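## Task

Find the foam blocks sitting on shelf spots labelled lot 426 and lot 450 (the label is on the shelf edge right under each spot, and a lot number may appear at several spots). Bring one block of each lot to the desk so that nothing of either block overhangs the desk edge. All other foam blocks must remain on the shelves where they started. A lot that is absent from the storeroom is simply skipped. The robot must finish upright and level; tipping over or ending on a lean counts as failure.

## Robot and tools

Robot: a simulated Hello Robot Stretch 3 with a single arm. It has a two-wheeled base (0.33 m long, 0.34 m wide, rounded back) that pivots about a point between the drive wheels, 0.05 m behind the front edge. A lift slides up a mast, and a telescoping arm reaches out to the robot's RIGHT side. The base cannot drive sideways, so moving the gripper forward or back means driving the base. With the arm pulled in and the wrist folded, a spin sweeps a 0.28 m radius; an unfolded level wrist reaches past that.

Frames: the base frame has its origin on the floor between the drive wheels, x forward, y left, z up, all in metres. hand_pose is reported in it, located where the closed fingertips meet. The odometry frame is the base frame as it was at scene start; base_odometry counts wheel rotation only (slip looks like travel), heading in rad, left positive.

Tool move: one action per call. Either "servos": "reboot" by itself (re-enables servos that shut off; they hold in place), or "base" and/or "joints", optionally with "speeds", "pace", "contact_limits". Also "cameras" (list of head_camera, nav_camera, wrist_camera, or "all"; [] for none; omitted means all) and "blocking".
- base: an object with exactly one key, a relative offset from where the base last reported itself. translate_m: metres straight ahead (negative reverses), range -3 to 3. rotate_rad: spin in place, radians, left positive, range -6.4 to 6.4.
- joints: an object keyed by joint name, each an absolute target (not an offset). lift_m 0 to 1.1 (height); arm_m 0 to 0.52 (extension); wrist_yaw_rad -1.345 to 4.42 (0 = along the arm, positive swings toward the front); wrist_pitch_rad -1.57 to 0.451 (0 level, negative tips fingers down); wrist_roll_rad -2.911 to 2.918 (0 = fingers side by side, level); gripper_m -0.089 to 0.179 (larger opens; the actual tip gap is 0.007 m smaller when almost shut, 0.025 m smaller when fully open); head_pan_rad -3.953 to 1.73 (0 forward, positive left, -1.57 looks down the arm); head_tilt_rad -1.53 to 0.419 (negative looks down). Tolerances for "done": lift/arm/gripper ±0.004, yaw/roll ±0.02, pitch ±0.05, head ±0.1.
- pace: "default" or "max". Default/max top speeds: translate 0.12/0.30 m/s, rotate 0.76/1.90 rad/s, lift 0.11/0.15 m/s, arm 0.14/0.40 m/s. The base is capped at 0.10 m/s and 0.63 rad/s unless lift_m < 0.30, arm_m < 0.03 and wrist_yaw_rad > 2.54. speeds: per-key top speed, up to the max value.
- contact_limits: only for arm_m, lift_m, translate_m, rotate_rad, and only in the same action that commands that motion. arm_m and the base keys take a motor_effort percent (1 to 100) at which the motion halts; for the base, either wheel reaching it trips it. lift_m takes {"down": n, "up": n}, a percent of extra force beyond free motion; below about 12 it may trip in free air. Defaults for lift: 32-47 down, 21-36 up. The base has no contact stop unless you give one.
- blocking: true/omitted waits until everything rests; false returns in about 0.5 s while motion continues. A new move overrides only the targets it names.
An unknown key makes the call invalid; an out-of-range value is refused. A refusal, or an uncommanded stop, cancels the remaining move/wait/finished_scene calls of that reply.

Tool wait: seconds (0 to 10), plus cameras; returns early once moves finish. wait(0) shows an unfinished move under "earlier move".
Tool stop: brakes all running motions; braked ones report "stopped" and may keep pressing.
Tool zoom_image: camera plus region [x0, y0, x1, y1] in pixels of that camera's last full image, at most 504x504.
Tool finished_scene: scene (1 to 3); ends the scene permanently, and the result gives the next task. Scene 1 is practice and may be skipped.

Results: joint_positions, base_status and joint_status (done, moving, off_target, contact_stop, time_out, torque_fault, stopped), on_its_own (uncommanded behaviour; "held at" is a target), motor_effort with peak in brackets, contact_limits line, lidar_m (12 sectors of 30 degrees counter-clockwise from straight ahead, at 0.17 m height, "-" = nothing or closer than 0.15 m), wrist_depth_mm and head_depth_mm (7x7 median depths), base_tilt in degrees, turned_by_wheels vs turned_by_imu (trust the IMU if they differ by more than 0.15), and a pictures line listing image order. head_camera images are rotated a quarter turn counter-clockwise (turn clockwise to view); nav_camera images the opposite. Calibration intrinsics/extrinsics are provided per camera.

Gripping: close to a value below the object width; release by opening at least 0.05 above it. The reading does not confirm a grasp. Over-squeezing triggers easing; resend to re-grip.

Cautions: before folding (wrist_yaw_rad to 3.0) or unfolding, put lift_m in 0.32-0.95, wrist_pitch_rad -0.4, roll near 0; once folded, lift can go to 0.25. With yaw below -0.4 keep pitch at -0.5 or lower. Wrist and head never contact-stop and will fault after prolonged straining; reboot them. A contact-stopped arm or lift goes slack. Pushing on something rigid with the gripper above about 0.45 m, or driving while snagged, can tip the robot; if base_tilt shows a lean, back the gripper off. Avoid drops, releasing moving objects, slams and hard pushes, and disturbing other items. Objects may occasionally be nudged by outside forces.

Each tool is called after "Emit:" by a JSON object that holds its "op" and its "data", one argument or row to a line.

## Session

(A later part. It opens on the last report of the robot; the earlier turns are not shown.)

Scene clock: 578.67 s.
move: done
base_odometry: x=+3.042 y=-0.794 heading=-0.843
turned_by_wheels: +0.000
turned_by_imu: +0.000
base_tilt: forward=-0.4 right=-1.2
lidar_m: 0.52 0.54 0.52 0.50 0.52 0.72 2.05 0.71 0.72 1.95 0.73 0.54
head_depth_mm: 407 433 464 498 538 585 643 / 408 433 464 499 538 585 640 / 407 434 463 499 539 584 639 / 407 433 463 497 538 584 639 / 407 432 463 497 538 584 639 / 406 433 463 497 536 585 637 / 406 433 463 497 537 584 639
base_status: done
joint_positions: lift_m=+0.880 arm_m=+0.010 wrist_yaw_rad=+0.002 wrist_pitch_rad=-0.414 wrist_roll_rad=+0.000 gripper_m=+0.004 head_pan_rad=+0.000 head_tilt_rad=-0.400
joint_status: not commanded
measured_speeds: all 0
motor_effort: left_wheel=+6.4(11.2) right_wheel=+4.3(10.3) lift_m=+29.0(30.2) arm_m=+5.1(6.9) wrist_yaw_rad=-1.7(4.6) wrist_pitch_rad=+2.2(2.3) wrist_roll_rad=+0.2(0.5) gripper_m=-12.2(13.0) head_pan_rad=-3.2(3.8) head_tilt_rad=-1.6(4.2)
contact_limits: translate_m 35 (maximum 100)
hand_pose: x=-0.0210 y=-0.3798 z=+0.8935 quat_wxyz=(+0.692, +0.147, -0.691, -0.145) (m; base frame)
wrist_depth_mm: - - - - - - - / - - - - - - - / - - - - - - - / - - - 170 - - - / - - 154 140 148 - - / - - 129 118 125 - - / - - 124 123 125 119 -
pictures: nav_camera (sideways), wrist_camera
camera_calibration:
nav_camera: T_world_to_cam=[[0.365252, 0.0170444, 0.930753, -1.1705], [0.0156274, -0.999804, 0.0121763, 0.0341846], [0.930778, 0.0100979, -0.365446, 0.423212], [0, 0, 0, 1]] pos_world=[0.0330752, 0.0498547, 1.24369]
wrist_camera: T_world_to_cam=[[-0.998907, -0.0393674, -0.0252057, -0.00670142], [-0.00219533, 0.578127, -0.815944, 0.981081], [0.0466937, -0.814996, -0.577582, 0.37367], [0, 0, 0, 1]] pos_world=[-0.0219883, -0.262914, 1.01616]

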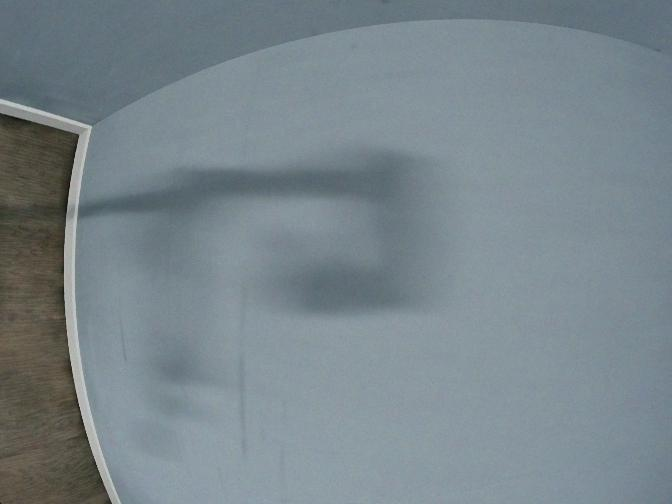

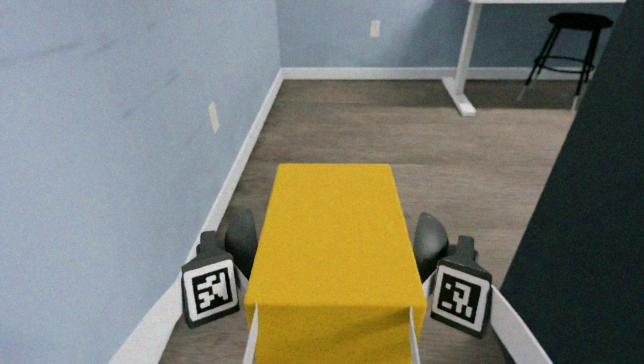

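Emit:
{"op": "move", "data": {
  "base": {"translate_m": -0.02},
  "contact_limits": {"translate_m": 35},
  "cameras": []
}}

Emit:
{"op": "move", "data": {
  "base": {"rotate_rad": 1.571},
  "speeds": {"rotate_rad": 0.4},
  "contact_limits": {"rotate_rad": 40},
  "cameras": ["nav_camera", "wrist_camera"]
}}

Scene clock: 590.63 s.
move: done
base_odometry: x=+3.029 y=-0.779 heading=-0.843
turned_by_wheels: +0.000
turned_by_imu: +0.000
base_tilt: forward=-0.4 right=-1.3
lidar_m: 0.54 0.56 0.52 0.50 0.52 0.72 2.05 0.71 0.70 2.03 0.76 0.56
head_depth_mm: 424 451 483 520 560 609 666 / 424 452 483 519 559 610 668 / 425 451 482 518 561 608 668 / 424 451 483 519 561 609 667 / 424 450 482 519 561 609 667 / 423 450 482 517 560 609 666 / 424 451 482 518 560 609 664
base_status: done
joint_positions: lift_m=+0.880 arm_m=+0.010 wrist_yaw_rad=+0.002 wrist_pitch_rad=-0.414 wrist_roll_rad=+0.000 gripper_m=+0.004 head_pan_rad=+0.000 head_tilt_rad=-0.400
joint_status: not commanded
measured_speeds: all 0
motor_effort: left_wheel=-4.3(8.5) right_wheel=-6.4(11.4) lift_m=+29.1(29.7) arm_m=+9.4(9.6) wrist_yaw_rad=-2.2(4.1) wrist_pitch_rad=+2.2(2.3) wrist_roll_rad=+0.1(0.3) gripper_m=-12.3(12.9) head_pan_rad=-2.8(3.5) head_tilt_rad=-0.2(1.1)
contact_limits: translate_m 35 (maximum 100)
hand_pose: x=-0.0210 y=-0.3798 z=+0.8935 quat_wxyz=(+0.692, +0.147, -0.691, -0.145) (m; base frame)
wrist_depth_mm: - - - - - - - / - - - - - - - / - - - - - - - / - - - 171 - - - / - - 154 140 148 - - / - - 129 118 125 - - / - - 123 123 125 118 -
pictures: none
No camera images: "cameras" was empty.

Scene clock: 595.37 s.
move: done
base_odometry: x=+3.029 y=-0.779 heading=+0.728
turned_by_wheels: +1.571
turned_by_imu: +1.546
base_tilt: forward=-0.3 right=-1.2
lidar_m: 0.50 0.52 0.71 1.94 0.72 0.70 2.15 0.77 0.56 0.54 0.56 0.52
head_depth_mm: 394 420 450 483 522 568 624 / 394 420 449 482 522 567 622 / 394 419 448 481 520 566 619 / 393 417 446 480 519 564 619 / 392 417 446 480 518 563 616 / 391 417 445 478 517 563 616 / 391 415 444 477 516 562 614
base_status: done
joint_positions: lift_m=+0.880 arm_m=+0.010 wrist_yaw_rad=+0.002 wrist_pitch_rad=-0.414 wrist_roll_rad=+0.000 gripper_m=+0.004 head_pan_rad=+0.000 head_tilt_rad=-0.400
joint_status: not commanded
measured_speeds: all 0
motor_effort: left_wheel=-8.8(12.7) right_wheel=+8.4(12.0) lift_m=+28.3(29.9) arm_m=+7.1(11.1) wrist_yaw_rad=-3.2(3.7) wrist_pitch_rad=+2.3(2.3) wrist_roll_rad=+0.0(0.4) gripper_m=-12.4(12.8) head_pan_rad=-3.3(3.8) head_tilt_rad=+0.3(1.5)
contact_limits: rotate_rad 40 (maximum 100)
hand_pose: x=-0.0210 y=-0.3798 z=+0.8935 quat_wxyz=(+0.692, +0.147, -0.691, -0.145) (m; base frame)
wrist_depth_mm: 267 266 262 259 258 255 254 / - 279 279 277 276 273 273 / - - - - - - - / - - - 164 - - - / - - 151 140 145 - - / - - 129 118 125 - - / - - 123 123 121 108 -
pictures: nav_camera (sideways), wrist_camera
camera_calibration:
nav_camera: T_world_to_cam=[[0.365252, 0.0170444, 0.930753, -1.1705], [0.0156274, -0.999804, 0.0121763, 0.0341846], [0.930778, 0.0100979, -0.365446, 0.423212], [0, 0, 0, 1]] pos_world=[0.0330752, 0.0498547, 1.24369]
wrist_camera: T_world_to_cam=[[-0.998912, -0.0392285, -0.0252307, -0.00663955], [-0.00209473, 0.578131, -0.815941, 0.981082], [0.0465948, -0.815, -0.577584, 0.373669], [0, 0, 0, 1]] pos_world=[-0.0219883, -0.262914, 1.01616]

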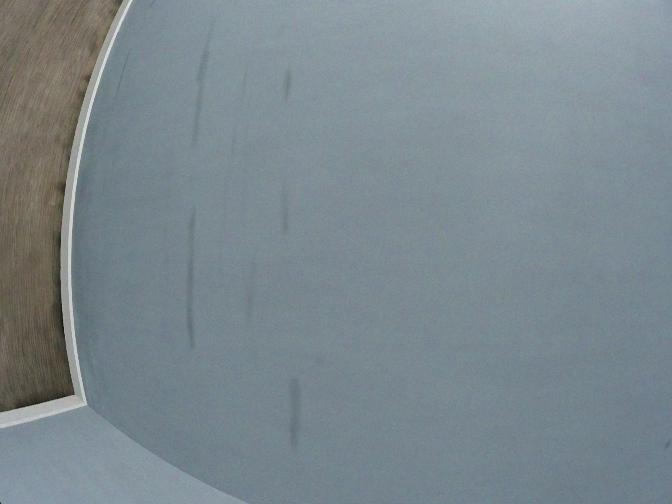

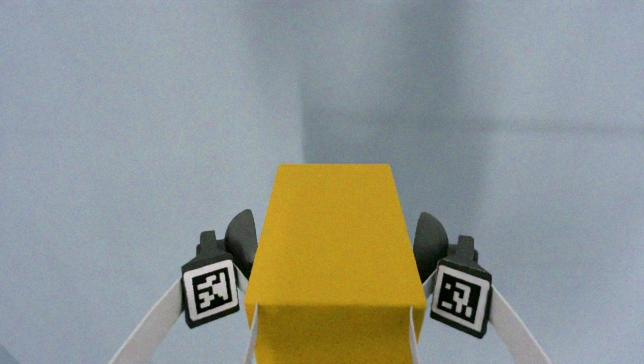

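Emit:
{"op": "move", "data": {
  "base": {"translate_m": -0.9},
  "contact_limits": {"translate_m": 35},
  "joints": {"head_pan_rad": -3.2},
  "cameras": ["nav_camera"]
}}

Scene clock: 611.30 s.
move: done
base_odometry: x=+2.357 y=-1.378 heading=+0.727
turned_by_wheels: +0.000
turned_by_imu: -0.001
base_tilt: forward=-0.3 right=-1.1
lidar_m: 1.39 1.44 0.49 0.47 2.79 2.07 2.17 0.77 0.57 0.54 0.56 0.77
head_depth_mm: 2061 2179 2312 2118 2342 1880 - / 2025 2170 2299 2471 2386 1861 - / 1993 2153 2319 2470 2440 1924 - / 1996 2144 2276 2415 2413 1851 - / 1990 2112 2266 2416 2387 1763 1438 / 1972 2101 2224 2432 2380 1763 1391 / 1912 2034 2039 2073 2075 1742 1387
base_status: done
joint_positions: lift_m=+0.880 arm_m=+0.010 wrist_yaw_rad=+0.002 wrist_pitch_rad=-0.414 wrist_roll_rad=+0.000 gripper_m=+0.004 head_pan_rad=-3.200 head_tilt_rad=-0.400
joint_status: all done
measured_speeds: all 0
motor_effort: left_wheel=-6.3(14.7) right_wheel=-5.5(11.6) lift_m=+27.3(29.0) arm_m=-12.3(13.2) wrist_yaw_rad=-2.6(4.1) wrist_pitch_rad=+2.1(2.3) wrist_roll_rad=+0.0(0.4) gripper_m=-12.1(13.1) head_pan_rad=+3.9(5.8) head_tilt_rad=+4.1(4.1)
contact_limits: translate_m 35 (maximum 100)
hand_pose: x=-0.0210 y=-0.3798 z=+0.8935 quat_wxyz=(+0.692, +0.147, -0.691, -0.145) (m; base frame)
wrist_depth_mm: 270 269 266 264 260 258 256 / - - 280 279 279 275 273 / - - - - - - - / - - - 164 - - - / - - 151 140 145 - - / - - 129 118 125 - - / - - 123 123 121 108 -
pictures: nav_camera (sideways)
camera_calibration:
nav_camera: T_world_to_cam=[[-0.365627, 0.00428207, 0.930752, -1.16604], [0.0426897, 0.999014, 0.0121736, 0.0340648], [-0.929782, 0.0441845, -0.365449, 0.434568], [0, 0, 0, 1]] pos_world=[-0.0237349, -0.0482393, 1.24369]

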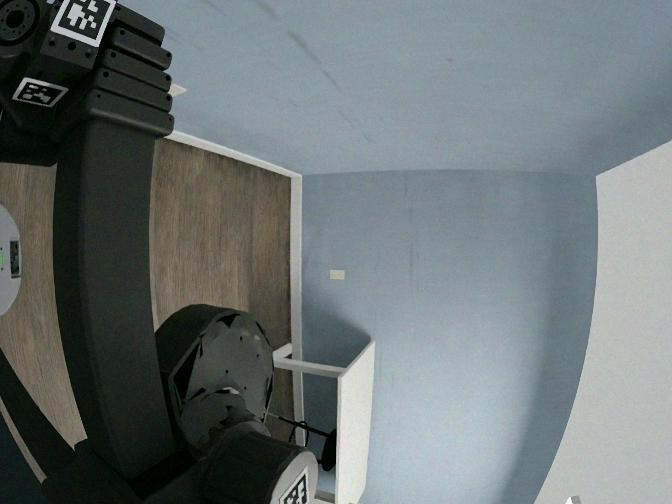

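Emit:
{"op": "move", "data": {
  "base": {"translate_m": -0.92},
  "contact_limits": {"translate_m": 35},
  "cameras": []
}}

Emit:
{"op": "move", "data": {
  "base": {"rotate_rad": -1.571},
  "speeds": {"rotate_rad": 0.4},
  "contact_limits": {"rotate_rad": 40},
  "joints": {"head_pan_rad": -1.9},
  "cameras": ["nav_camera", "head_camera"]
}}

Scene clock: 629.27 s.
move: done
base_odometry: x=+1.670 y=-1.990 heading=+0.728
turned_by_wheels: +0.000
turned_by_imu: -0.001
base_tilt: forward=-0.4 right=-1.2
lidar_m: 2.08 0.97 1.19 3.22 1.61 1.29 1.44 0.78 0.57 0.55 0.57 0.77
head_depth_mm: 1250 1333 1418 1522 1651 1781 - / 1241 1326 1409 1515 1643 1739 - / 1227 1311 1403 1497 1628 1727 - / 1220 1303 1387 1483 1613 1711 - / 1211 1290 1370 1475 1595 1696 1440 / 1199 1275 1364 1471 1565 1677 1392 / 1189 1269 1356 1452 1558 1657 1389
base_status: done
joint_positions: lift_m=+0.880 arm_m=+0.010 wrist_yaw_rad=+0.002 wrist_pitch_rad=-0.414 wrist_roll_rad=+0.000 gripper_m=+0.004 head_pan_rad=-3.200 head_tilt_rad=-0.400
joint_status: not commanded
measured_speeds: all 0
motor_effort: left_wheel=-3.9(13.7) right_wheel=-7.8(11.8) lift_m=+25.8(27.3) arm_m=-11.6(12.5) wrist_yaw_rad=-2.9(4.2) wrist_pitch_rad=+2.2(2.3) wrist_roll_rad=+0.1(0.3) gripper_m=-12.8(13.2) head_pan_rad=+3.1(4.1) head_tilt_rad=+4.5(5.8)
contact_limits: translate_m 35 (maximum 100)
hand_pose: x=-0.0210 y=-0.3798 z=+0.8935 quat_wxyz=(+0.692, +0.147, -0.691, -0.145) (m; base frame)
wrist_depth_mm: 274 273 271 266 263 261 258 / - - - - 280 280 275 / - - - - - - - / - - - 164 - - - / - - 151 140 144 - - / - - 129 118 125 - - / - - 124 123 122 108 -
pictures: none
No camera images: "cameras" was empty.

Scene clock: 634.00 s.
move: done
base_odometry: x=+1.670 y=-1.990 heading=-0.843
turned_by_wheels: -1.571
turned_by_imu: -1.545
base_tilt: forward=-0.3 right=-1.2
lidar_m: 0.55 0.57 0.78 2.21 1.06 1.21 3.44 1.62 1.29 1.44 0.77 0.57
head_depth_mm: 1427 1533 1653 1728 1252 1730 1423 / 1373 1469 1590 1645 1865 1682 1468 / 1326 1412 1515 1630 1798 1780 1454 / 1272 1367 1456 1568 1706 1768 1444 / 1237 1318 1405 1505 1640 1708 1402 / 1192 1272 1357 1455 1562 1644 444 / 1165 1230 1306 1392 1496 1588 444
base_status: done
joint_positions: lift_m=+0.880 arm_m=+0.010 wrist_yaw_rad=+0.002 wrist_pitch_rad=-0.414 wrist_roll_rad=+0.000 gripper_m=+0.004 head_pan_rad=-1.900 head_tilt_rad=-0.400
joint_status: all done
measured_speeds: all 0
motor_effort: left_wheel=+8.1(11.7) right_wheel=-9.1(13.1) lift_m=+25.6(26.1) arm_m=-11.6(12.9) wrist_yaw_rad=-3.4(3.9) wrist_pitch_rad=+2.2(2.3) wrist_roll_rad=-0.2(0.3) gripper_m=-12.4(13.1) head_pan_rad=-2.8(5.3) head_tilt_rad=+3.4(5.3)
contact_limits: rotate_rad 40 (maximum 100)
hand_pose: x=-0.0210 y=-0.3798 z=+0.8935 quat_wxyz=(+0.692, +0.147, -0.691, -0.145) (m; base frame)
wrist_depth_mm: - - - - - - - / - - - - - - - / - - - - - - - / - - - 171 - - - / - - 154 140 149 - - / - - 129 118 125 - - / - - 123 123 125 - -
pictures: head_camera (sideways), nav_camera (sideways)
camera_calibration:
head_camera: T_world_to_cam=[[0.0660407, 0.336774, -0.939267, 1.23745], [0.932735, -0.35523, -0.0617862, 0.074373], [-0.354464, -0.872006, -0.33758, 0.397154], [0, 0, 0, 1]] pos_world=[-0.0103154, -0.0439994, 1.30096]
nav_camera: T_world_to_cam=[[-0.101722, -0.350695, 0.930949, -1.16792], [-0.951224, 0.308261, 0.0121868, 0.0401455], [-0.291249, -0.884301, -0.364946, 0.429946], [0, 0, 0, 1]] pos_world=[0.0446056, -0.0417573, 1.24369]

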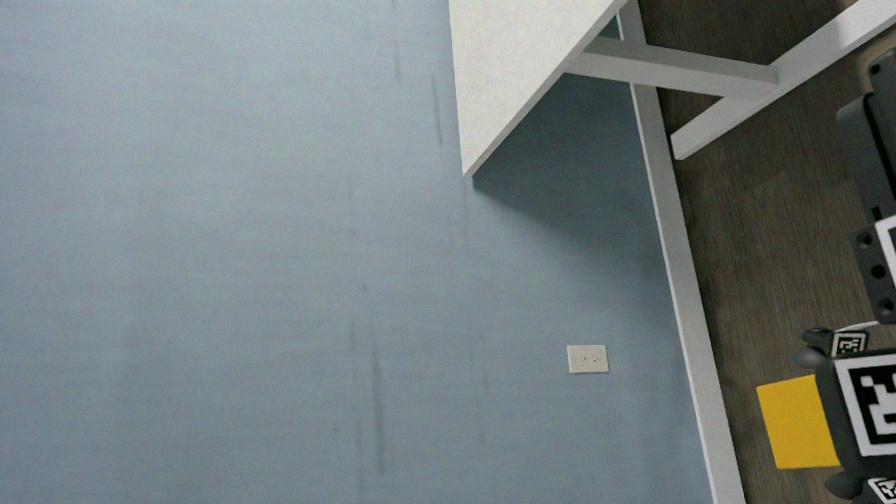

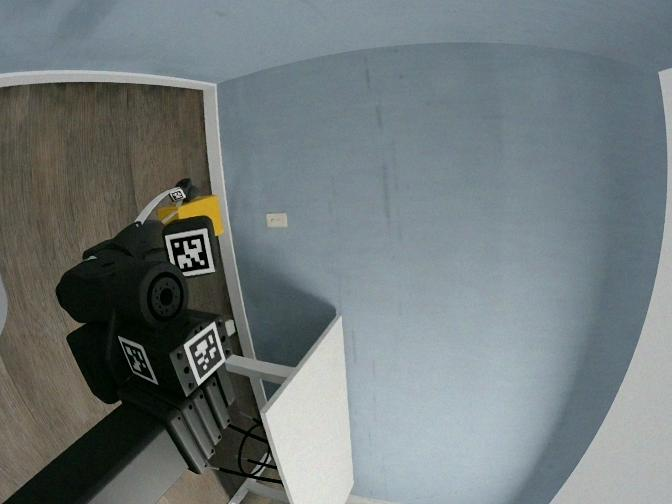

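Emit:
{"op": "move", "data": {
  "base": {"translate_m": -1.43},
  "contact_limits": {"translate_m": 35},
  "joints": {"head_pan_rad": -2.0, "head_tilt_rad": -0.6},
  "cameras": ["nav_camera", "head_camera", "wrist_camera"]
}}

Scene clock: 655.33 s.
move: time_out
base_odometry: x=+0.743 y=-0.950 heading=-0.843
turned_by_wheels: +0.000
turned_by_imu: -0.001
base_tilt: forward=-0.4 right=-1.3
lidar_m: 1.93 1.21 0.89 0.86 0.89 1.23 2.35 1.98 1.06 0.78 1.10 1.99
head_depth_mm: 1463 1639 1866 1136 1891 1505 1279 / 1417 1583 1756 1090 1796 1569 - / 1351 1492 1600 1109 1515 - - / 1293 1424 1531 1097 1668 1600 - / 1233 1351 1466 1096 885 1544 - / 1181 1291 1410 1085 842 298 - / 1139 1245 1346 1070 807 288 323
base_status: translate_m time_out (by the wheels' count: -1.3932 of -1.4300)
joint_positions: lift_m=+0.880 arm_m=+0.010 wrist_yaw_rad=+0.002 wrist_pitch_rad=-0.414 wrist_roll_rad=+0.000 gripper_m=+0.004 head_pan_rad=-2.000 head_tilt_rad=-0.600
joint_status: all done
measured_speeds: all 0
motor_effort: left_wheel=-0.3(8.4) right_wheel=-0.8(14.7) lift_m=+24.0(25.8) arm_m=+13.2(13.6) wrist_yaw_rad=-2.3(4.7) wrist_pitch_rad=+2.2(2.3) wrist_roll_rad=+0.2(0.4) gripper_m=-12.2(13.1) head_pan_rad=+3.3(4.3) head_tilt_rad=-5.2(7.4)
contact_limits: translate_m 35 (maximum 100)
hand_pose: x=-0.0210 y=-0.3798 z=+0.8935 quat_wxyz=(+0.692, +0.147, -0.691, -0.145) (m; base frame)
wrist_depth_mm: - - - - - - - / - - - - - - - / - - - - - - - / - - - 164 - - - / - - 153 140 146 - - / - - 129 118 125 - - / - - 123 123 125 - -
pictures: head_camera (sideways), nav_camera (sideways), wrist_camera
camera_calibration:
head_camera: T_world_to_cam=[[0.174366, 0.492202, -0.852839, 1.124], [0.897915, -0.43497, -0.0674535, 0.0819106], [-0.40416, -0.754015, -0.5178, 0.631888], [0, 0, 0, 1]] pos_world=[-0.0141532, -0.0411549, 1.29131]
nav_camera: T_world_to_cam=[[-0.210253, -0.500474, 0.839833, -1.04841], [-0.91652, 0.399892, 0.008853, 0.0441991], [-0.340273, -0.767862, -0.542773, 0.661709], [0, 0, 0, 1]] pos_world=[0.0452409, -0.0342744, 1.23925]
wrist_camera: T_world_to_cam=[[-0.998912, -0.0392285, -0.0252307, -0.00663955], [-0.00209473, 0.578131, -0.815941, 0.981082], [0.0465948, -0.815, -0.577584, 0.373669], [0, 0, 0, 1]] pos_world=[-0.0219883, -0.262914, 1.01616]

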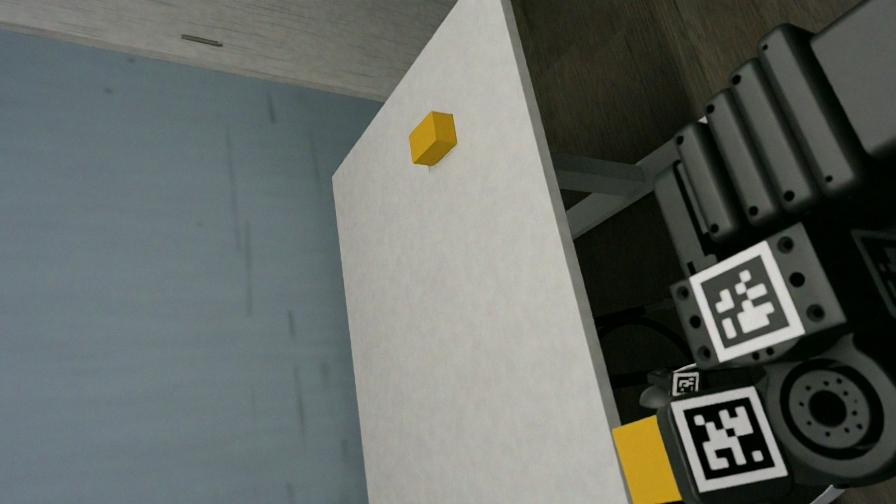

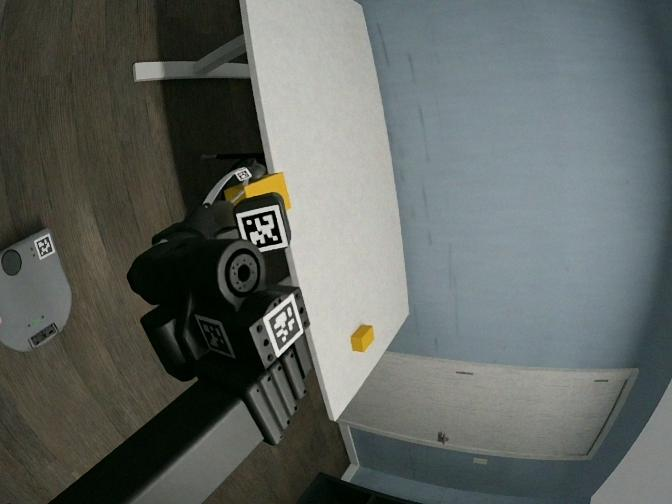

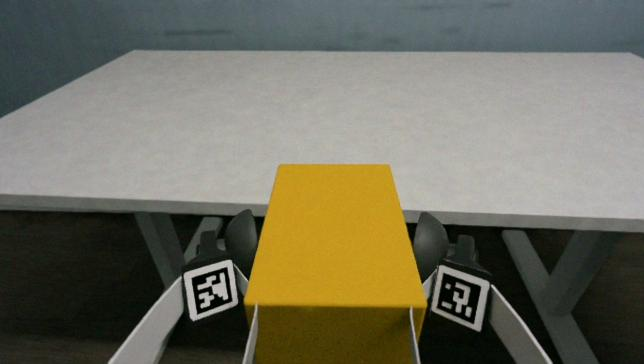

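Emit:
{"op": "move", "data": {
  "joints": {"arm_m": 0.42},
  "speeds": {"arm_m": 0.1},
  "contact_limits": {"arm_m": 30},
  "cameras": ["wrist_camera", "nav_camera"]
}}

Emit:
{"op": "move", "data": {
  "joints": {"lift_m": 0.76},
  "speeds": {"lift_m": 0.05},
  "contact_limits": {"lift_m": {"down": 14}},
  "cameras": ["wrist_camera", "head_camera"]
}}

Emit:
{"op": "move", "data": {
  "joints": {"lift_m": 0.742},
  "speeds": {"lift_m": 0.02},
  "contact_limits": {"lift_m": {"down": 12}},
  "cameras": ["wrist_camera"]
}}

Emit:
{"op": "move", "data": {
  "joints": {"lift_m": 0.736},
  "speeds": {"lift_m": 0.02},
  "contact_limits": {"lift_m": {"down": 12}},
  "cameras": ["wrist_camera"]
}}

Scene clock: 674.90 s.
move: done
base_odometry: x=+0.743 y=-0.950 heading=-0.843
turned_by_wheels: +0.000
turned_by_imu: +0.000
base_tilt: forward=-0.3 right=-1.2
lidar_m: 1.92 1.21 0.88 0.86 0.89 1.23 2.35 1.98 1.16 0.78 1.10 1.99
head_depth_mm: 1472 1633 1858 1131 1877 1495 1291 / 1423 1569 1757 1085 1796 1534 - / 1350 1493 1603 1110 1478 - - / 1290 1431 1535 1103 303 - 1230 / 1233 1355 1460 375 317 1437 1221 / 1185 1293 1379 460 843 1419 1220 / 1142 1245 1286 531 807 1407 1214
base_status: not commanded
joint_positions: lift_m=+0.880 arm_m=+0.420 wrist_yaw_rad=+0.002 wrist_pitch_rad=-0.414 wrist_roll_rad=+0.000 gripper_m=+0.004 head_pan_rad=-2.000 head_tilt_rad=-0.600
joint_status: all done
measured_speeds: all 0
motor_effort: left_wheel=-0.6(0.9) right_wheel=-0.7(1.5) lift_m=+24.8(25.1) arm_m=+12.7(14.7) wrist_yaw_rad=-2.5(4.8) wrist_pitch_rad=+2.3(2.3) wrist_roll_rad=+0.1(0.3) gripper_m=-12.7(12.8) head_pan_rad=+2.9(4.2) head_tilt_rad=-4.7(5.9)
contact_limits: arm_m 30 (drawing in: default 31, maximum 55; extending or still: default 39, maximum 69); translate_m 35 (maximum 100)
hand_pose: x=-0.0210 y=-0.7898 z=+0.8935 quat_wxyz=(+0.692, +0.147, -0.691, -0.145) (m; base frame)
wrist_depth_mm: - - - - - - - / - - - - - - - / - - - - - - - / - - - 164 - - - / - - 151 140 144 - - / - - 129 118 125 - - / - - 123 123 121 108 -
pictures: nav_camera (sideways), wrist_camera
camera_calibration:
nav_camera: T_world_to_cam=[[-0.2103, -0.500576, 0.83976, -1.04832], [-0.916506, 0.399923, 0.00887265, 0.044175], [-0.340281, -0.767779, -0.542885, 0.661852], [0, 0, 0, 1]] pos_world=[0.0452409, -0.0342738, 1.23925]
wrist_camera: T_world_to_cam=[[-0.998912, -0.0392285, -0.0252307, -0.0227232], [-0.00209473, 0.578131, -0.815941, 1.21812], [0.0465948, -0.815, -0.577584, 0.0395193], [0, 0, 0, 1]] pos_world=[-0.0219883, -0.672914, 1.01616]

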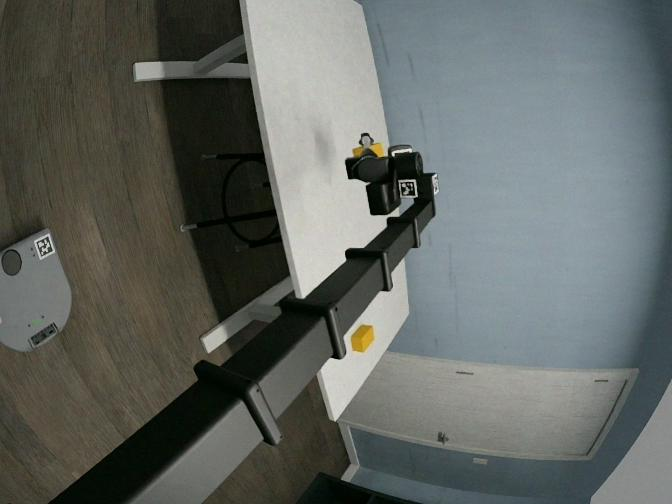

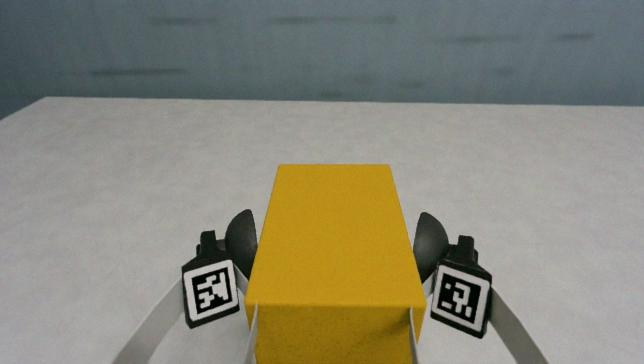

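Scene clock: 677.83 s.
move: done
base_odometry: x=+0.743 y=-0.950 heading=-0.843
turned_by_wheels: +0.000
turned_by_imu: +0.000
base_tilt: forward=-0.3 right=-1.1
lidar_m: 1.93 1.21 0.89 0.86 0.89 1.23 2.35 1.98 1.16 0.78 1.10 1.99
head_depth_mm: 1470 1637 1872 1134 1868 1496 1251 / 1417 1577 1743 1084 1798 1497 1244 / 1346 1493 1605 1109 1510 1476 1185 / 1292 1425 1532 1098 1670 383 306 / 1236 1361 1459 1088 469 392 1191 / 1181 1297 1410 1037 595 1422 1221 / 1135 1238 1348 587 596 1401 1209
base_status: not commanded
joint_positions: lift_m=+0.760 arm_m=+0.420 wrist_yaw_rad=+0.002 wrist_pitch_rad=-0.414 wrist_roll_rad=+0.000 gripper_m=+0.004 head_pan_rad=-2.000 head_tilt_rad=-0.600
joint_status: all done
measured_speeds: all 0
motor_effort: left_wheel=-0.7(0.9) right_wheel=+0.1(1.2) lift_m=+24.0(27.0) arm_m=+12.9(13.3) wrist_yaw_rad=-3.0(4.1) wrist_pitch_rad=+2.2(2.3) wrist_roll_rad=+0.2(0.3) gripper_m=-12.5(13.0) head_pan_rad=+3.7(3.9) head_tilt_rad=-3.9(5.7)
contact_limits: arm_m 30 (drawing in: default 31, maximum 55; extending or still: default 39, maximum 69); lift_m down 14 (down: maximum 72; up: maximum 65); translate_m 35 (maximum 100)
hand_pose: x=-0.0210 y=-0.7898 z=+0.7735 quat_wxyz=(+0.692, +0.147, -0.691, -0.145) (m; base frame)
wrist_depth_mm: - - - - - - - / - - - - - - - / - - - - - - - / - - - 164 - - - / - - 151 139 144 - - / - - 129 118 125 - - / - - 123 123 121 108 -
pictures: head_camera (sideways), wrist_camera
camera_calibration:
head_camera: T_world_to_cam=[[0.174321, 0.492223, -0.852836, 1.124], [0.897924, -0.434944, -0.0674954, 0.0819661], [-0.404159, -0.754016, -0.517799, 0.631888], [0, 0, 0, 1]] pos_world=[-0.0141533, -0.0411548, 1.29131]
wrist_camera: T_world_to_cam=[[-0.998912, -0.0392285, -0.0252307, -0.0257509], [-0.00209473, 0.578131, -0.815941, 1.1202], [0.0465948, -0.815, -0.577584, -0.0297908], [0, 0, 0, 1]] pos_world=[-0.0219883, -0.672914, 0.896163]

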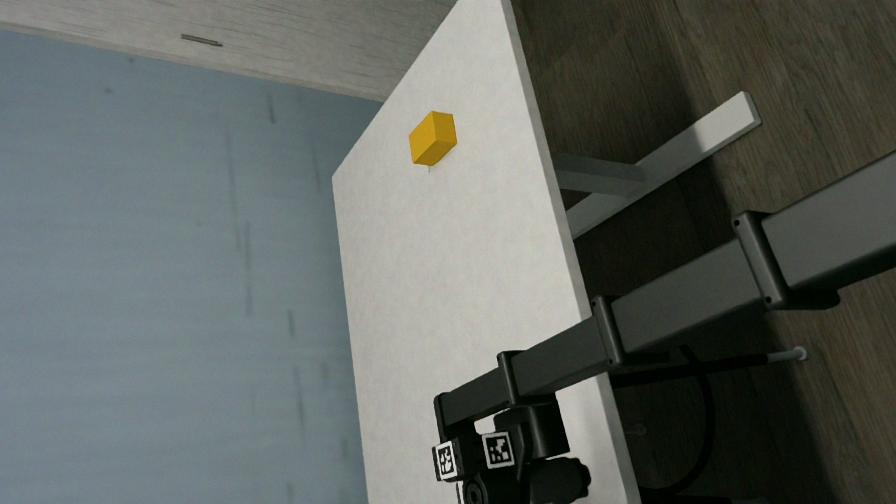

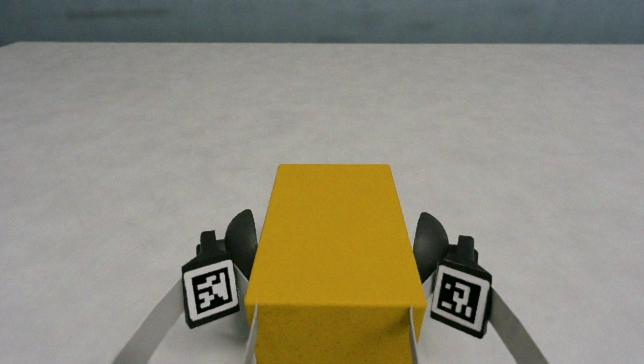

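Scene clock: 679.10 s.
move: done
base_odometry: x=+0.743 y=-0.950 heading=-0.843
turned_by_wheels: +0.000
turned_by_imu: +0.000
base_tilt: forward=-0.2 right=-1.2
lidar_m: 1.93 1.21 0.89 0.86 0.89 1.23 2.35 1.98 1.16 0.78 1.10 1.99
head_depth_mm: 1474 1630 1887 1135 1873 1511 1245 / 1412 1576 1764 1087 1790 1487 1244 / 1347 1491 1598 1112 1526 1479 1231 / 1291 1419 1530 1103 1642 1444 319 / 1240 1357 1461 1090 816 403 1174 / 1189 1292 1415 1076 596 1415 1217 / 1140 1237 1348 1066 601 1411 1210
base_status: not commanded
joint_positions: lift_m=+0.742 arm_m=+0.420 wrist_yaw_rad=+0.002 wrist_pitch_rad=-0.415 wrist_roll_rad=+0.000 gripper_m=+0.004 head_pan_rad=-2.000 head_tilt_rad=-0.600
joint_status: all done
measured_speeds: all 0
motor_effort: left_wheel=-0.2(0.6) right_wheel=-0.1(1.2) lift_m=+26.1(27.1) arm_m=+12.2(13.4) wrist_yaw_rad=-3.3(3.9) wrist_pitch_rad=+2.2(2.3) wrist_roll_rad=-0.1(0.3) gripper_m=-12.6(12.8) head_pan_rad=+3.1(4.0) head_tilt_rad=-4.7(4.9)
contact_limits: arm_m 30 (drawing in: default 31, maximum 55; extending or still: default 39, maximum 69); lift_m down 12 (down: maximum 72; up: maximum 65); translate_m 35 (maximum 100)
hand_pose: x=-0.0210 y=-0.7898 z=+0.7554 quat_wxyz=(+0.692, +0.147, -0.691, -0.145) (m; base frame)
wrist_depth_mm: - - - - - - - / - - - - - - - / - - - - - - - / - - - 164 - - - / - - 151 140 144 - - / - - 129 118 125 - - / - - 123 123 121 108 -
pictures: wrist_camera
camera_calibration:
wrist_camera: T_world_to_cam=[[-0.998912, -0.0392285, -0.0252307, -0.0262051], [-0.00209473, 0.578131, -0.815941, 1.10552], [0.0465948, -0.815, -0.577584, -0.0401873], [0, 0, 0, 1]] pos_world=[-0.0219883, -0.672914, 0.878163]

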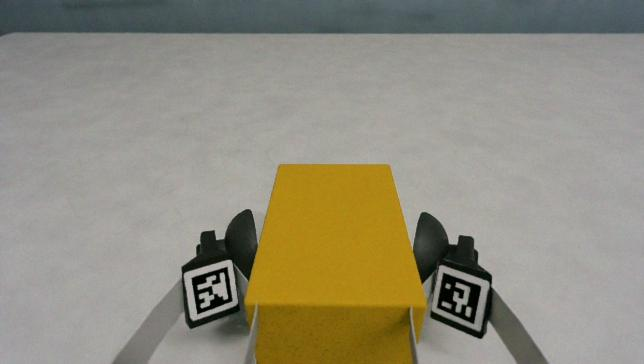

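Scene clock: 679.77 s.
move: done
base_odometry: x=+0.743 y=-0.950 heading=-0.843
turned_by_wheels: +0.000
turned_by_imu: +0.000
base_tilt: forward=-0.3 right=-1.2
lidar_m: 1.93 1.21 0.89 0.86 0.89 1.23 2.34 1.98 1.17 0.78 1.10 1.99
head_depth_mm: 1473 1631 1883 1139 1872 1501 1252 / 1415 1576 1743 1091 1795 1491 1239 / 1348 1496 1595 1106 1520 1479 1236 / 1287 1417 1527 1097 1651 1467 323 / 1234 1354 1463 1088 820 410 1168 / 1181 1294 1404 1076 592 1410 1216 / 1144 1245 1341 1071 601 1405 1214
base_status: not commanded
joint_positions: lift_m=+0.736 arm_m=+0.420 wrist_yaw_rad=+0.002 wrist_pitch_rad=-0.415 wrist_roll_rad=+0.000 gripper_m=+0.004 head_pan_rad=-2.000 head_tilt_rad=-0.600
joint_status: all done
measured_speeds: all 0
motor_effort: left_wheel=-0.4(0.6) right_wheel=-0.6(1.1) lift_m=+25.3(25.5) arm_m=+12.2(12.7) wrist_yaw_rad=-2.5(3.9) wrist_pitch_rad=+2.2(2.3) wrist_roll_rad=+0.1(0.3) gripper_m=-12.5(12.8) head_pan_rad=+3.4(3.8) head_tilt_rad=-3.7(5.1)
contact_limits: arm_m 30 (drawing in: default 31, maximum 55; extending or still: default 39, maximum 69); lift_m down 12 (down: maximum 72; up: maximum 65); translate_m 35 (maximum 100)
hand_pose: x=-0.0210 y=-0.7898 z=+0.7494 quat_wxyz=(+0.692, +0.147, -0.691, -0.145) (m; base frame)
wrist_depth_mm: - - - - - - - / - - - - - - - / - - - - - - - / - - - 164 - - - / - - 152 140 145 - - / - - 129 118 125 - - / - - 123 123 121 108 -
pictures: wrist_camera
camera_calibration:
wrist_camera: T_world_to_cam=[[-0.998912, -0.0392285, -0.0252307, -0.0263564], [-0.00209473, 0.578131, -0.815941, 1.10062], [0.0465948, -0.815, -0.577584, -0.0436528], [0, 0, 0, 1]] pos_world=[-0.0219883, -0.672914, 0.872163]

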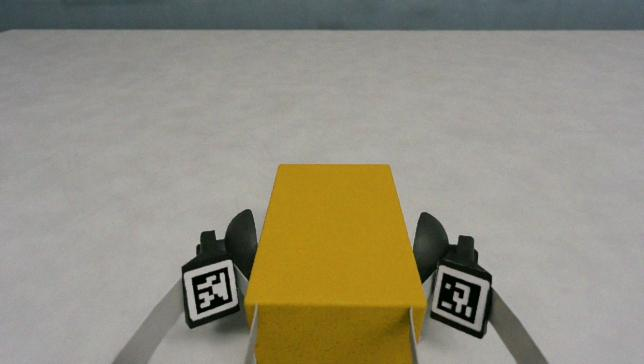

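Emit:
{"op": "move", "data": {
  "joints": {"lift_m": 0.732},
  "speeds": {"lift_m": 0.02},
  "contact_limits": {"lift_m": {"down": 12}},
  "cameras": ["wrist_camera"]
}}

Emit:
{"op": "move", "data": {
  "joints": {"lift_m": 0.728},
  "speeds": {"lift_m": 0.02},
  "contact_limits": {"lift_m": {"down": 12}},
  "cameras": ["wrist_camera"]
}}

Scene clock: 688.50 s.
move: done
base_odometry: x=+0.743 y=-0.950 heading=-0.843
turned_by_wheels: +0.000
turned_by_imu: +0.000
base_tilt: forward=-0.3 right=-1.3
lidar_m: 1.92 1.21 0.89 0.86 0.89 1.23 2.34 1.98 1.16 0.78 1.10 2.00
head_depth_mm: 1482 1633 1866 1131 1867 1503 1251 / 1413 1582 1761 1091 1779 1486 1244 / 1350 1490 1600 1109 1526 1470 1234 / 1289 1429 1537 1104 1657 1466 327 / 1234 1350 1452 1087 826 415 1170 / 1194 1292 1403 1085 598 1414 1217 / 1138 1238 1343 1067 603 1400 1209
base_status: not commanded
joint_positions: lift_m=+0.732 arm_m=+0.420 wrist_yaw_rad=+0.002 wrist_pitch_rad=-0.415 wrist_roll_rad=+0.000 gripper_m=+0.004 head_pan_rad=-2.000 head_tilt_rad=-0.600
joint_status: all done
measured_speeds: all 0
motor_effort: left_wheel=-0.6(0.7) right_wheel=-0.6(1.1) lift_m=+26.7(26.7) arm_m=+12.1(12.3) wrist_yaw_rad=-2.5(3.7) wrist_pitch_rad=+2.1(2.3) wrist_roll_rad=-0.1(0.3) gripper_m=-12.6(12.8) head_pan_rad=+3.4(3.6) head_tilt_rad=-4.8(4.8)
contact_limits: arm_m 30 (drawing in: default 31, maximum 55; extending or still: default 39, maximum 69); lift_m down 12 (down: maximum 72; up: maximum 65); translate_m 35 (maximum 100)
hand_pose: x=-0.0210 y=-0.7898 z=+0.7454 quat_wxyz=(+0.692, +0.147, -0.691, -0.145) (m; base frame)
wrist_depth_mm: - - - - - - - / - - - - - - - / - - - - - - - / - - - 164 - - - / - - 151 140 144 - - / - - 129 118 125 - - / - - 123 123 121 108 -
pictures: wrist_camera
camera_calibration:
wrist_camera: T_world_to_cam=[[-0.998912, -0.0392285, -0.0252307, -0.0264574], [-0.00209473, 0.578131, -0.815941, 1.09736], [0.0465948, -0.815, -0.577584, -0.0459632], [0, 0, 0, 1]] pos_world=[-0.0219883, -0.672914, 0.868163]

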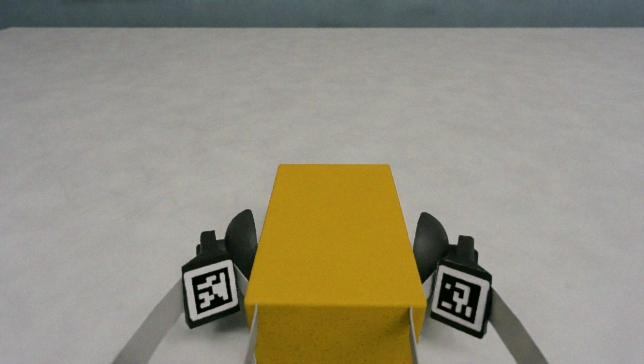

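Scene clock: 689.10 s.
move: done
base_odometry: x=+0.743 y=-0.950 heading=-0.843
turned_by_wheels: +0.000
turned_by_imu: +0.000
base_tilt: forward=-0.3 right=-1.4
lidar_m: 1.93 1.21 0.89 0.86 0.89 1.23 2.35 1.98 1.06 0.78 1.10 2.00
head_depth_mm: 1472 1629 1857 1133 1864 1491 1243 / 1416 1577 1759 1088 1791 1476 1237 / 1352 1503 1608 1109 1508 1477 1233 / 1286 1422 1534 1100 1659 1473 330 / 1235 1360 1449 1093 846 416 1163 / 1187 1297 1411 1077 599 1424 1219 / 1138 1239 1350 1065 603 1403 1211
base_status: not commanded
joint_positions: lift_m=+0.728 arm_m=+0.420 wrist_yaw_rad=+0.002 wrist_pitch_rad=-0.414 wrist_roll_rad=+0.000 gripper_m=+0.004 head_pan_rad=-2.000 head_tilt_rad=-0.600
joint_status: all done
measured_speeds: all 0
motor_effort: left_wheel=-0.2(0.6) right_wheel=-0.5(1.0) lift_m=+22.8(26.3) arm_m=+12.1(12.7) wrist_yaw_rad=-2.4(3.1) wrist_pitch_rad=+2.2(2.3) wrist_roll_rad=+0.0(0.2) gripper_m=-12.3(12.8) head_pan_rad=+3.1(3.9) head_tilt_rad=-3.8(5.1)
contact_limits: arm_m 30 (drawing in: default 31, maximum 55; extending or still: default 39, maximum 69); lift_m down 12 (down: maximum 72; up: maximum 65); translate_m 35 (maximum 100)
hand_pose: x=-0.0210 y=-0.7898 z=+0.7415 quat_wxyz=(+0.692, +0.147, -0.691, -0.145) (m; base frame)
wrist_depth_mm: - - - - - - - / - - - - - - - / - - - - - - - / - - - 161 - - - / - - 150 138 145 - - / - - 129 118 125 - - / - - 123 124 122 108 -
pictures: wrist_camera
camera_calibration:
wrist_camera: T_world_to_cam=[[-0.998912, -0.0392285, -0.0252307, -0.0265583], [-0.00209473, 0.578131, -0.815941, 1.09409], [0.0465948, -0.815, -0.577584, -0.0482735], [0, 0, 0, 1]] pos_world=[-0.0219883, -0.672914, 0.864163]

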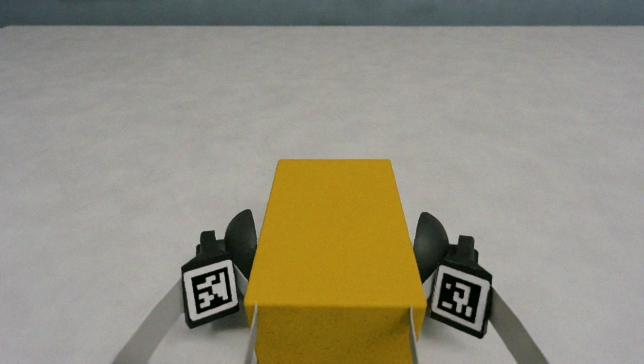

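Emit:
{"op": "move", "data": {
  "joints": {"lift_m": 0.725},
  "speeds": {"lift_m": 0.02},
  "contact_limits": {"lift_m": {"down": 12}},
  "cameras": ["wrist_camera"]
}}

Scene clock: 695.10 s.
move: done
base_odometry: x=+0.743 y=-0.950 heading=-0.843
turned_by_wheels: +0.000
turned_by_imu: +0.000
base_tilt: forward=-0.4 right=-1.1
lidar_m: 1.93 1.20 0.89 0.86 0.89 1.23 2.35 1.98 1.06 0.78 1.10 2.00
head_depth_mm: 1467 1632 1874 1135 1873 1502 1245 / 1408 1576 1760 1085 1787 1491 1245 / 1352 1501 1599 1114 1516 1482 1237 / 1293 1424 1525 1107 1669 1478 334 / 1237 1360 1450 1090 847 417 1171 / 1186 1290 1410 1077 603 1420 1220 / 1141 1231 1341 1077 602 1405 1209
base_status: not commanded
joint_positions: lift_m=+0.725 arm_m=+0.420 wrist_yaw_rad=+0.002 wrist_pitch_rad=-0.406 wrist_roll_rad=+0.000 gripper_m=+0.004 head_pan_rad=-2.000 head_tilt_rad=-0.600
joint_status: all done
measured_speeds: all 0
motor_effort: left_wheel=-0.2(0.6) right_wheel=-0.3(1.2) lift_m=+18.7(22.9) arm_m=+11.9(12.4) wrist_yaw_rad=-3.3(3.3) wrist_pitch_rad=+0.7(2.2) wrist_roll_rad=+0.2(0.2) gripper_m=-12.6(12.9) head_pan_rad=+3.3(3.5) head_tilt_rad=-3.4(4.7)
contact_limits: arm_m 30 (drawing in: default 31, maximum 55; extending or still: default 39, maximum 69); lift_m down 12 (down: maximum 72; up: maximum 65); translate_m 35 (maximum 100)
hand_pose: x=-0.0210 y=-0.7908 z=+0.7403 quat_wxyz=(+0.693, +0.144, -0.692, -0.142) (m; base frame)
wrist_depth_mm: - - - - - - - / - - - - - - - / - - - - - - - / - - - 161 - - - / - - 150 138 143 - - / - - 129 117 124 - - / - - 123 123 121 109 -
pictures: wrist_camera
camera_calibration:
wrist_camera: T_world_to_cam=[[-0.998917, -0.039298, -0.0249271, -0.0270195], [-0.00199162, 0.571249, -0.820774, 1.09191], [0.0464943, -0.819835, -0.570709, -0.0586599], [0, 0, 0, 1]] pos_world=[-0.0220882, -0.672904, 0.862057]

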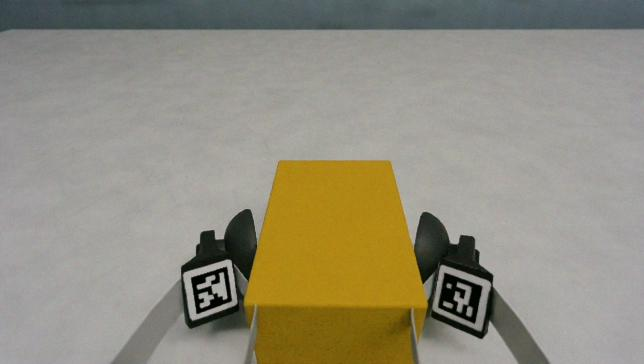

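Contact. Release.

Emit:
{"op": "move", "data": {
  "joints": {"gripper_m": 0.179},
  "cameras": ["wrist_camera"]
}}

Emit:
{"op": "move", "data": {
  "joints": {"lift_m": 0.83},
  "speeds": {"lift_m": 0.06},
  "cameras": ["wrist_camera"]
}}

Emit:
{"op": "move", "data": {
  "joints": {"arm_m": 0.005, "head_pan_rad": -1.7, "head_tilt_rad": -0.7},
  "cameras": ["head_camera", "nav_camera"]
}}

Scene clock: 703.77 s.
move: done
base_odometry: x=+0.743 y=-0.950 heading=-0.843
turned_by_wheels: +0.000
turned_by_imu: +0.000
base_tilt: forward=-0.4 right=-1.2
lidar_m: 1.92 1.20 0.89 0.86 0.89 1.23 2.35 1.98 1.16 0.78 1.10 1.99
head_depth_mm: 1462 1638 1865 1135 1873 1507 1250 / 1418 1586 1766 1086 1790 1488 1242 / 1361 1493 1601 1110 1515 1476 1239 / 1287 1426 1541 1103 1648 1468 333 / 1241 1364 1455 1088 843 417 1169 / 1187 1295 1413 1072 602 1412 1215 / 1140 1243 1346 1070 603 1398 1218
base_status: not commanded
joint_positions: lift_m=+0.725 arm_m=+0.420 wrist_yaw_rad=+0.001 wrist_pitch_rad=-0.411 wrist_roll_rad=+0.000 gripper_m=+0.179 head_pan_rad=-2.000 head_tilt_rad=-0.600
joint_status: all done
measured_speeds: all 0
motor_effort: left_wheel=-0.2(0.7) right_wheel=-0.4(1.1) lift_m=+28.8(30.0) arm_m=+12.2(12.9) wrist_yaw_rad=-2.1(3.5) wrist_pitch_rad=+1.6(1.8) wrist_roll_rad=+0.0(0.3) gripper_m=+0.7(83.2) head_pan_rad=+3.2(3.7) head_tilt_rad=-3.3(4.7)
contact_limits: arm_m 30 (drawing in: default 31, maximum 55; extending or still: default 39, maximum 69); lift_m down 12 (down: maximum 72; up: maximum 65); translate_m 35 (maximum 100)
hand_pose: x=-0.0212 y=-0.7902 z=+0.7392 quat_wxyz=(+0.693, +0.145, -0.692, -0.144) (m; base frame)
wrist_depth_mm: - - - - - - - / - - - - - - - / - - - - - - - / - - - 162 - - - / - 142 - 134 134 - - / - 126 - 113 114 - - / - - - 124 121 - 105
pictures: wrist_camera
camera_calibration:
wrist_camera: T_world_to_cam=[[-0.998945, -0.0384497, -0.0251201, -0.0262975], [-0.00158991, 0.575566, -0.817754, 1.09173], [0.0459006, -0.816851, -0.57502, -0.0532968], [0, 0, 0, 1]] pos_world=[-0.0220876, -0.67291, 0.861461]

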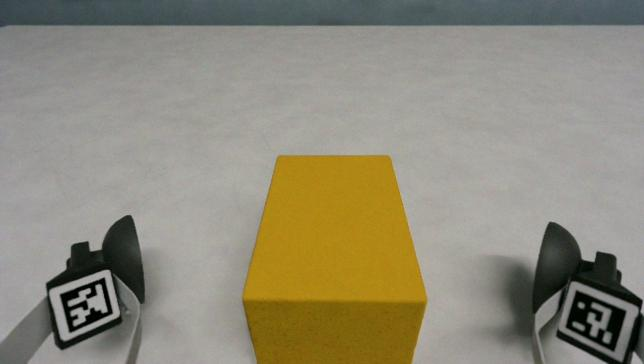

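Scene clock: 706.10 s.
move: done
base_odometry: x=+0.743 y=-0.950 heading=-0.843
turned_by_wheels: +0.000
turned_by_imu: +0.000
base_tilt: forward=-0.2 right=-1.0
lidar_m: 1.92 1.21 0.89 0.86 0.89 1.23 2.34 1.98 1.16 0.78 1.10 2.00
head_depth_mm: 1472 1648 1873 1140 1869 1491 1249 / 1414 1581 1763 1084 1803 1491 1300 / 1351 1486 1588 1111 1509 1480 - / 1282 1426 1534 1100 884 288 1193 / 1243 1353 1460 1089 363 1348 1225 / 1189 1298 1410 495 835 1416 1216 / 1143 1241 1342 547 805 1406 1210
base_status: not commanded
joint_positions: lift_m=+0.830 arm_m=+0.420 wrist_yaw_rad=+0.001 wrist_pitch_rad=-0.412 wrist_roll_rad=+0.000 gripper_m=+0.179 head_pan_rad=-2.000 head_tilt_rad=-0.600
joint_status: all done
measured_speeds: all 0
motor_effort: left_wheel=-0.3(0.8) right_wheel=-0.8(1.4) lift_m=+29.1(32.9) arm_m=+11.8(12.8) wrist_yaw_rad=-2.1(3.5) wrist_pitch_rad=+1.8(1.9) wrist_roll_rad=+0.0(0.3) gripper_m=+0.6(1.1) head_pan_rad=+2.9(3.7) head_tilt_rad=-3.8(4.2)
contact_limits: arm_m 30 (drawing in: default 31, maximum 55; extending or still: default 39, maximum 69); translate_m 35 (maximum 100)
hand_pose: x=-0.0212 y=-0.7901 z=+0.8440 quat_wxyz=(+0.693, +0.145, -0.692, -0.144) (m; base frame)
wrist_depth_mm: - - - - - - - / - - - - - - - / - - - - - - - / - - - - - - - / - 142 - - - - - / - 126 - - - - - / - - - - - - 105
pictures: wrist_camera
camera_calibration:
wrist_camera: T_world_to_cam=[[-0.998945, -0.038431, -0.0251476, -0.0236207], [-0.0015898, 0.576156, -0.817338, 1.17759], [0.0459001, -0.816436, -0.575609, 0.00792896], [0, 0, 0, 1]] pos_world=[-0.0220876, -0.672911, 0.966461]

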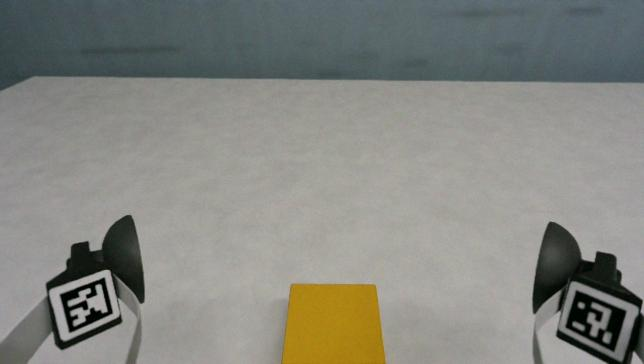

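Scene clock: 710.33 s.
move: done
base_odometry: x=+0.743 y=-0.950 heading=-0.843
turned_by_wheels: +0.000
turned_by_imu: +0.000
base_tilt: forward=-0.3 right=-1.3
lidar_m: 1.92 1.21 0.89 0.86 0.89 1.23 2.35 1.98 1.06 0.78 1.10 1.99
head_depth_mm: 1236 1392 1343 965 1515 1430 - / 1222 1362 1326 957 1631 1458 - / 1209 1353 1299 947 1571 1410 - / 1194 1333 1292 943 1557 342 - / 1175 1311 1278 895 1511 336 1119 / 1165 1293 1258 926 1545 1287 1156 / 1147 1272 1246 919 1538 1358 1150
base_status: not commanded
joint_positions: lift_m=+0.830 arm_m=+0.005 wrist_yaw_rad=+0.001 wrist_pitch_rad=-0.412 wrist_roll_rad=+0.000 gripper_m=+0.179 head_pan_rad=-1.700 head_tilt_rad=-0.701
joint_status: all done
measured_speeds: all 0
motor_effort: left_wheel=-0.4(0.9) right_wheel=-0.9(1.7) lift_m=+25.5(29.8) arm_m=-11.8(14.8) wrist_yaw_rad=-2.2(3.7) wrist_pitch_rad=+1.8(2.0) wrist_roll_rad=-0.1(0.3) gripper_m=+0.1(1.1) head_pan_rad=-3.0(4.7) head_tilt_rad=-2.1(8.9)
contact_limits: translate_m 35 (maximum 100)
hand_pose: x=-0.0212 y=-0.3751 z=+0.8440 quat_wxyz=(+0.693, +0.145, -0.692, -0.145) (m; base frame)
wrist_depth_mm: - - - - - - - / - - - - - - - / - - - - - - - / - - - - - - - / - - - - - - - / 122 - - - - - - / 981 - - - - 978 105
pictures: head_camera (sideways), nav_camera (sideways)
camera_calibration:
head_camera: T_world_to_cam=[[0.0317864, 0.604533, -0.795945, 1.05072], [0.987276, -0.14313, -0.0692822, 0.0837535], [-0.155807, -0.783616, -0.601391, 0.739166], [0, 0, 0, 1]] pos_world=[-0.000919082, -0.0439843, 1.28665]
nav_camera: T_world_to_cam=[[-0.0634526, -0.621709, 0.780674, -0.972144], [-0.993882, 0.110222, 0.00699607, 0.0471411], [-0.0903972, -0.775454, -0.624899, 0.766979], [0, 0, 0, 1]] pos_world=[0.0545004, -0.014829, 1.23788]

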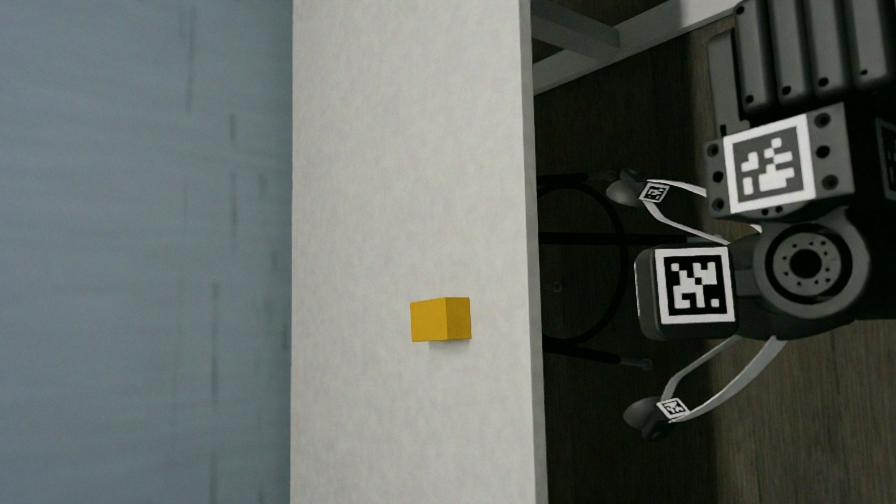

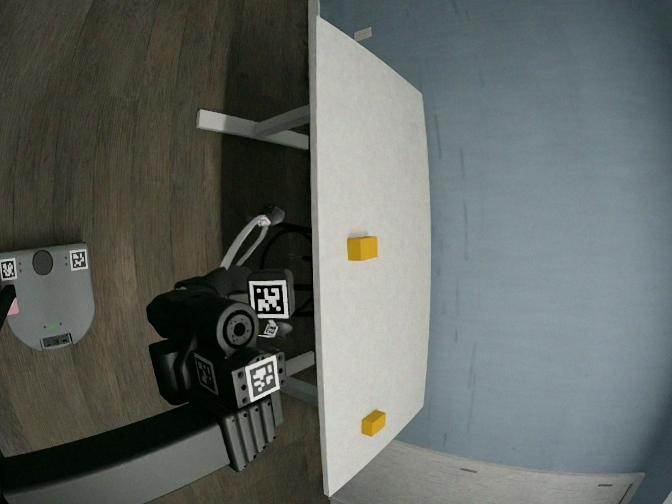

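Both on the desk.

Emit:
{"op": "finished_scene", "data": {
  "scene": 3
}}

The scene is finished: the task was done.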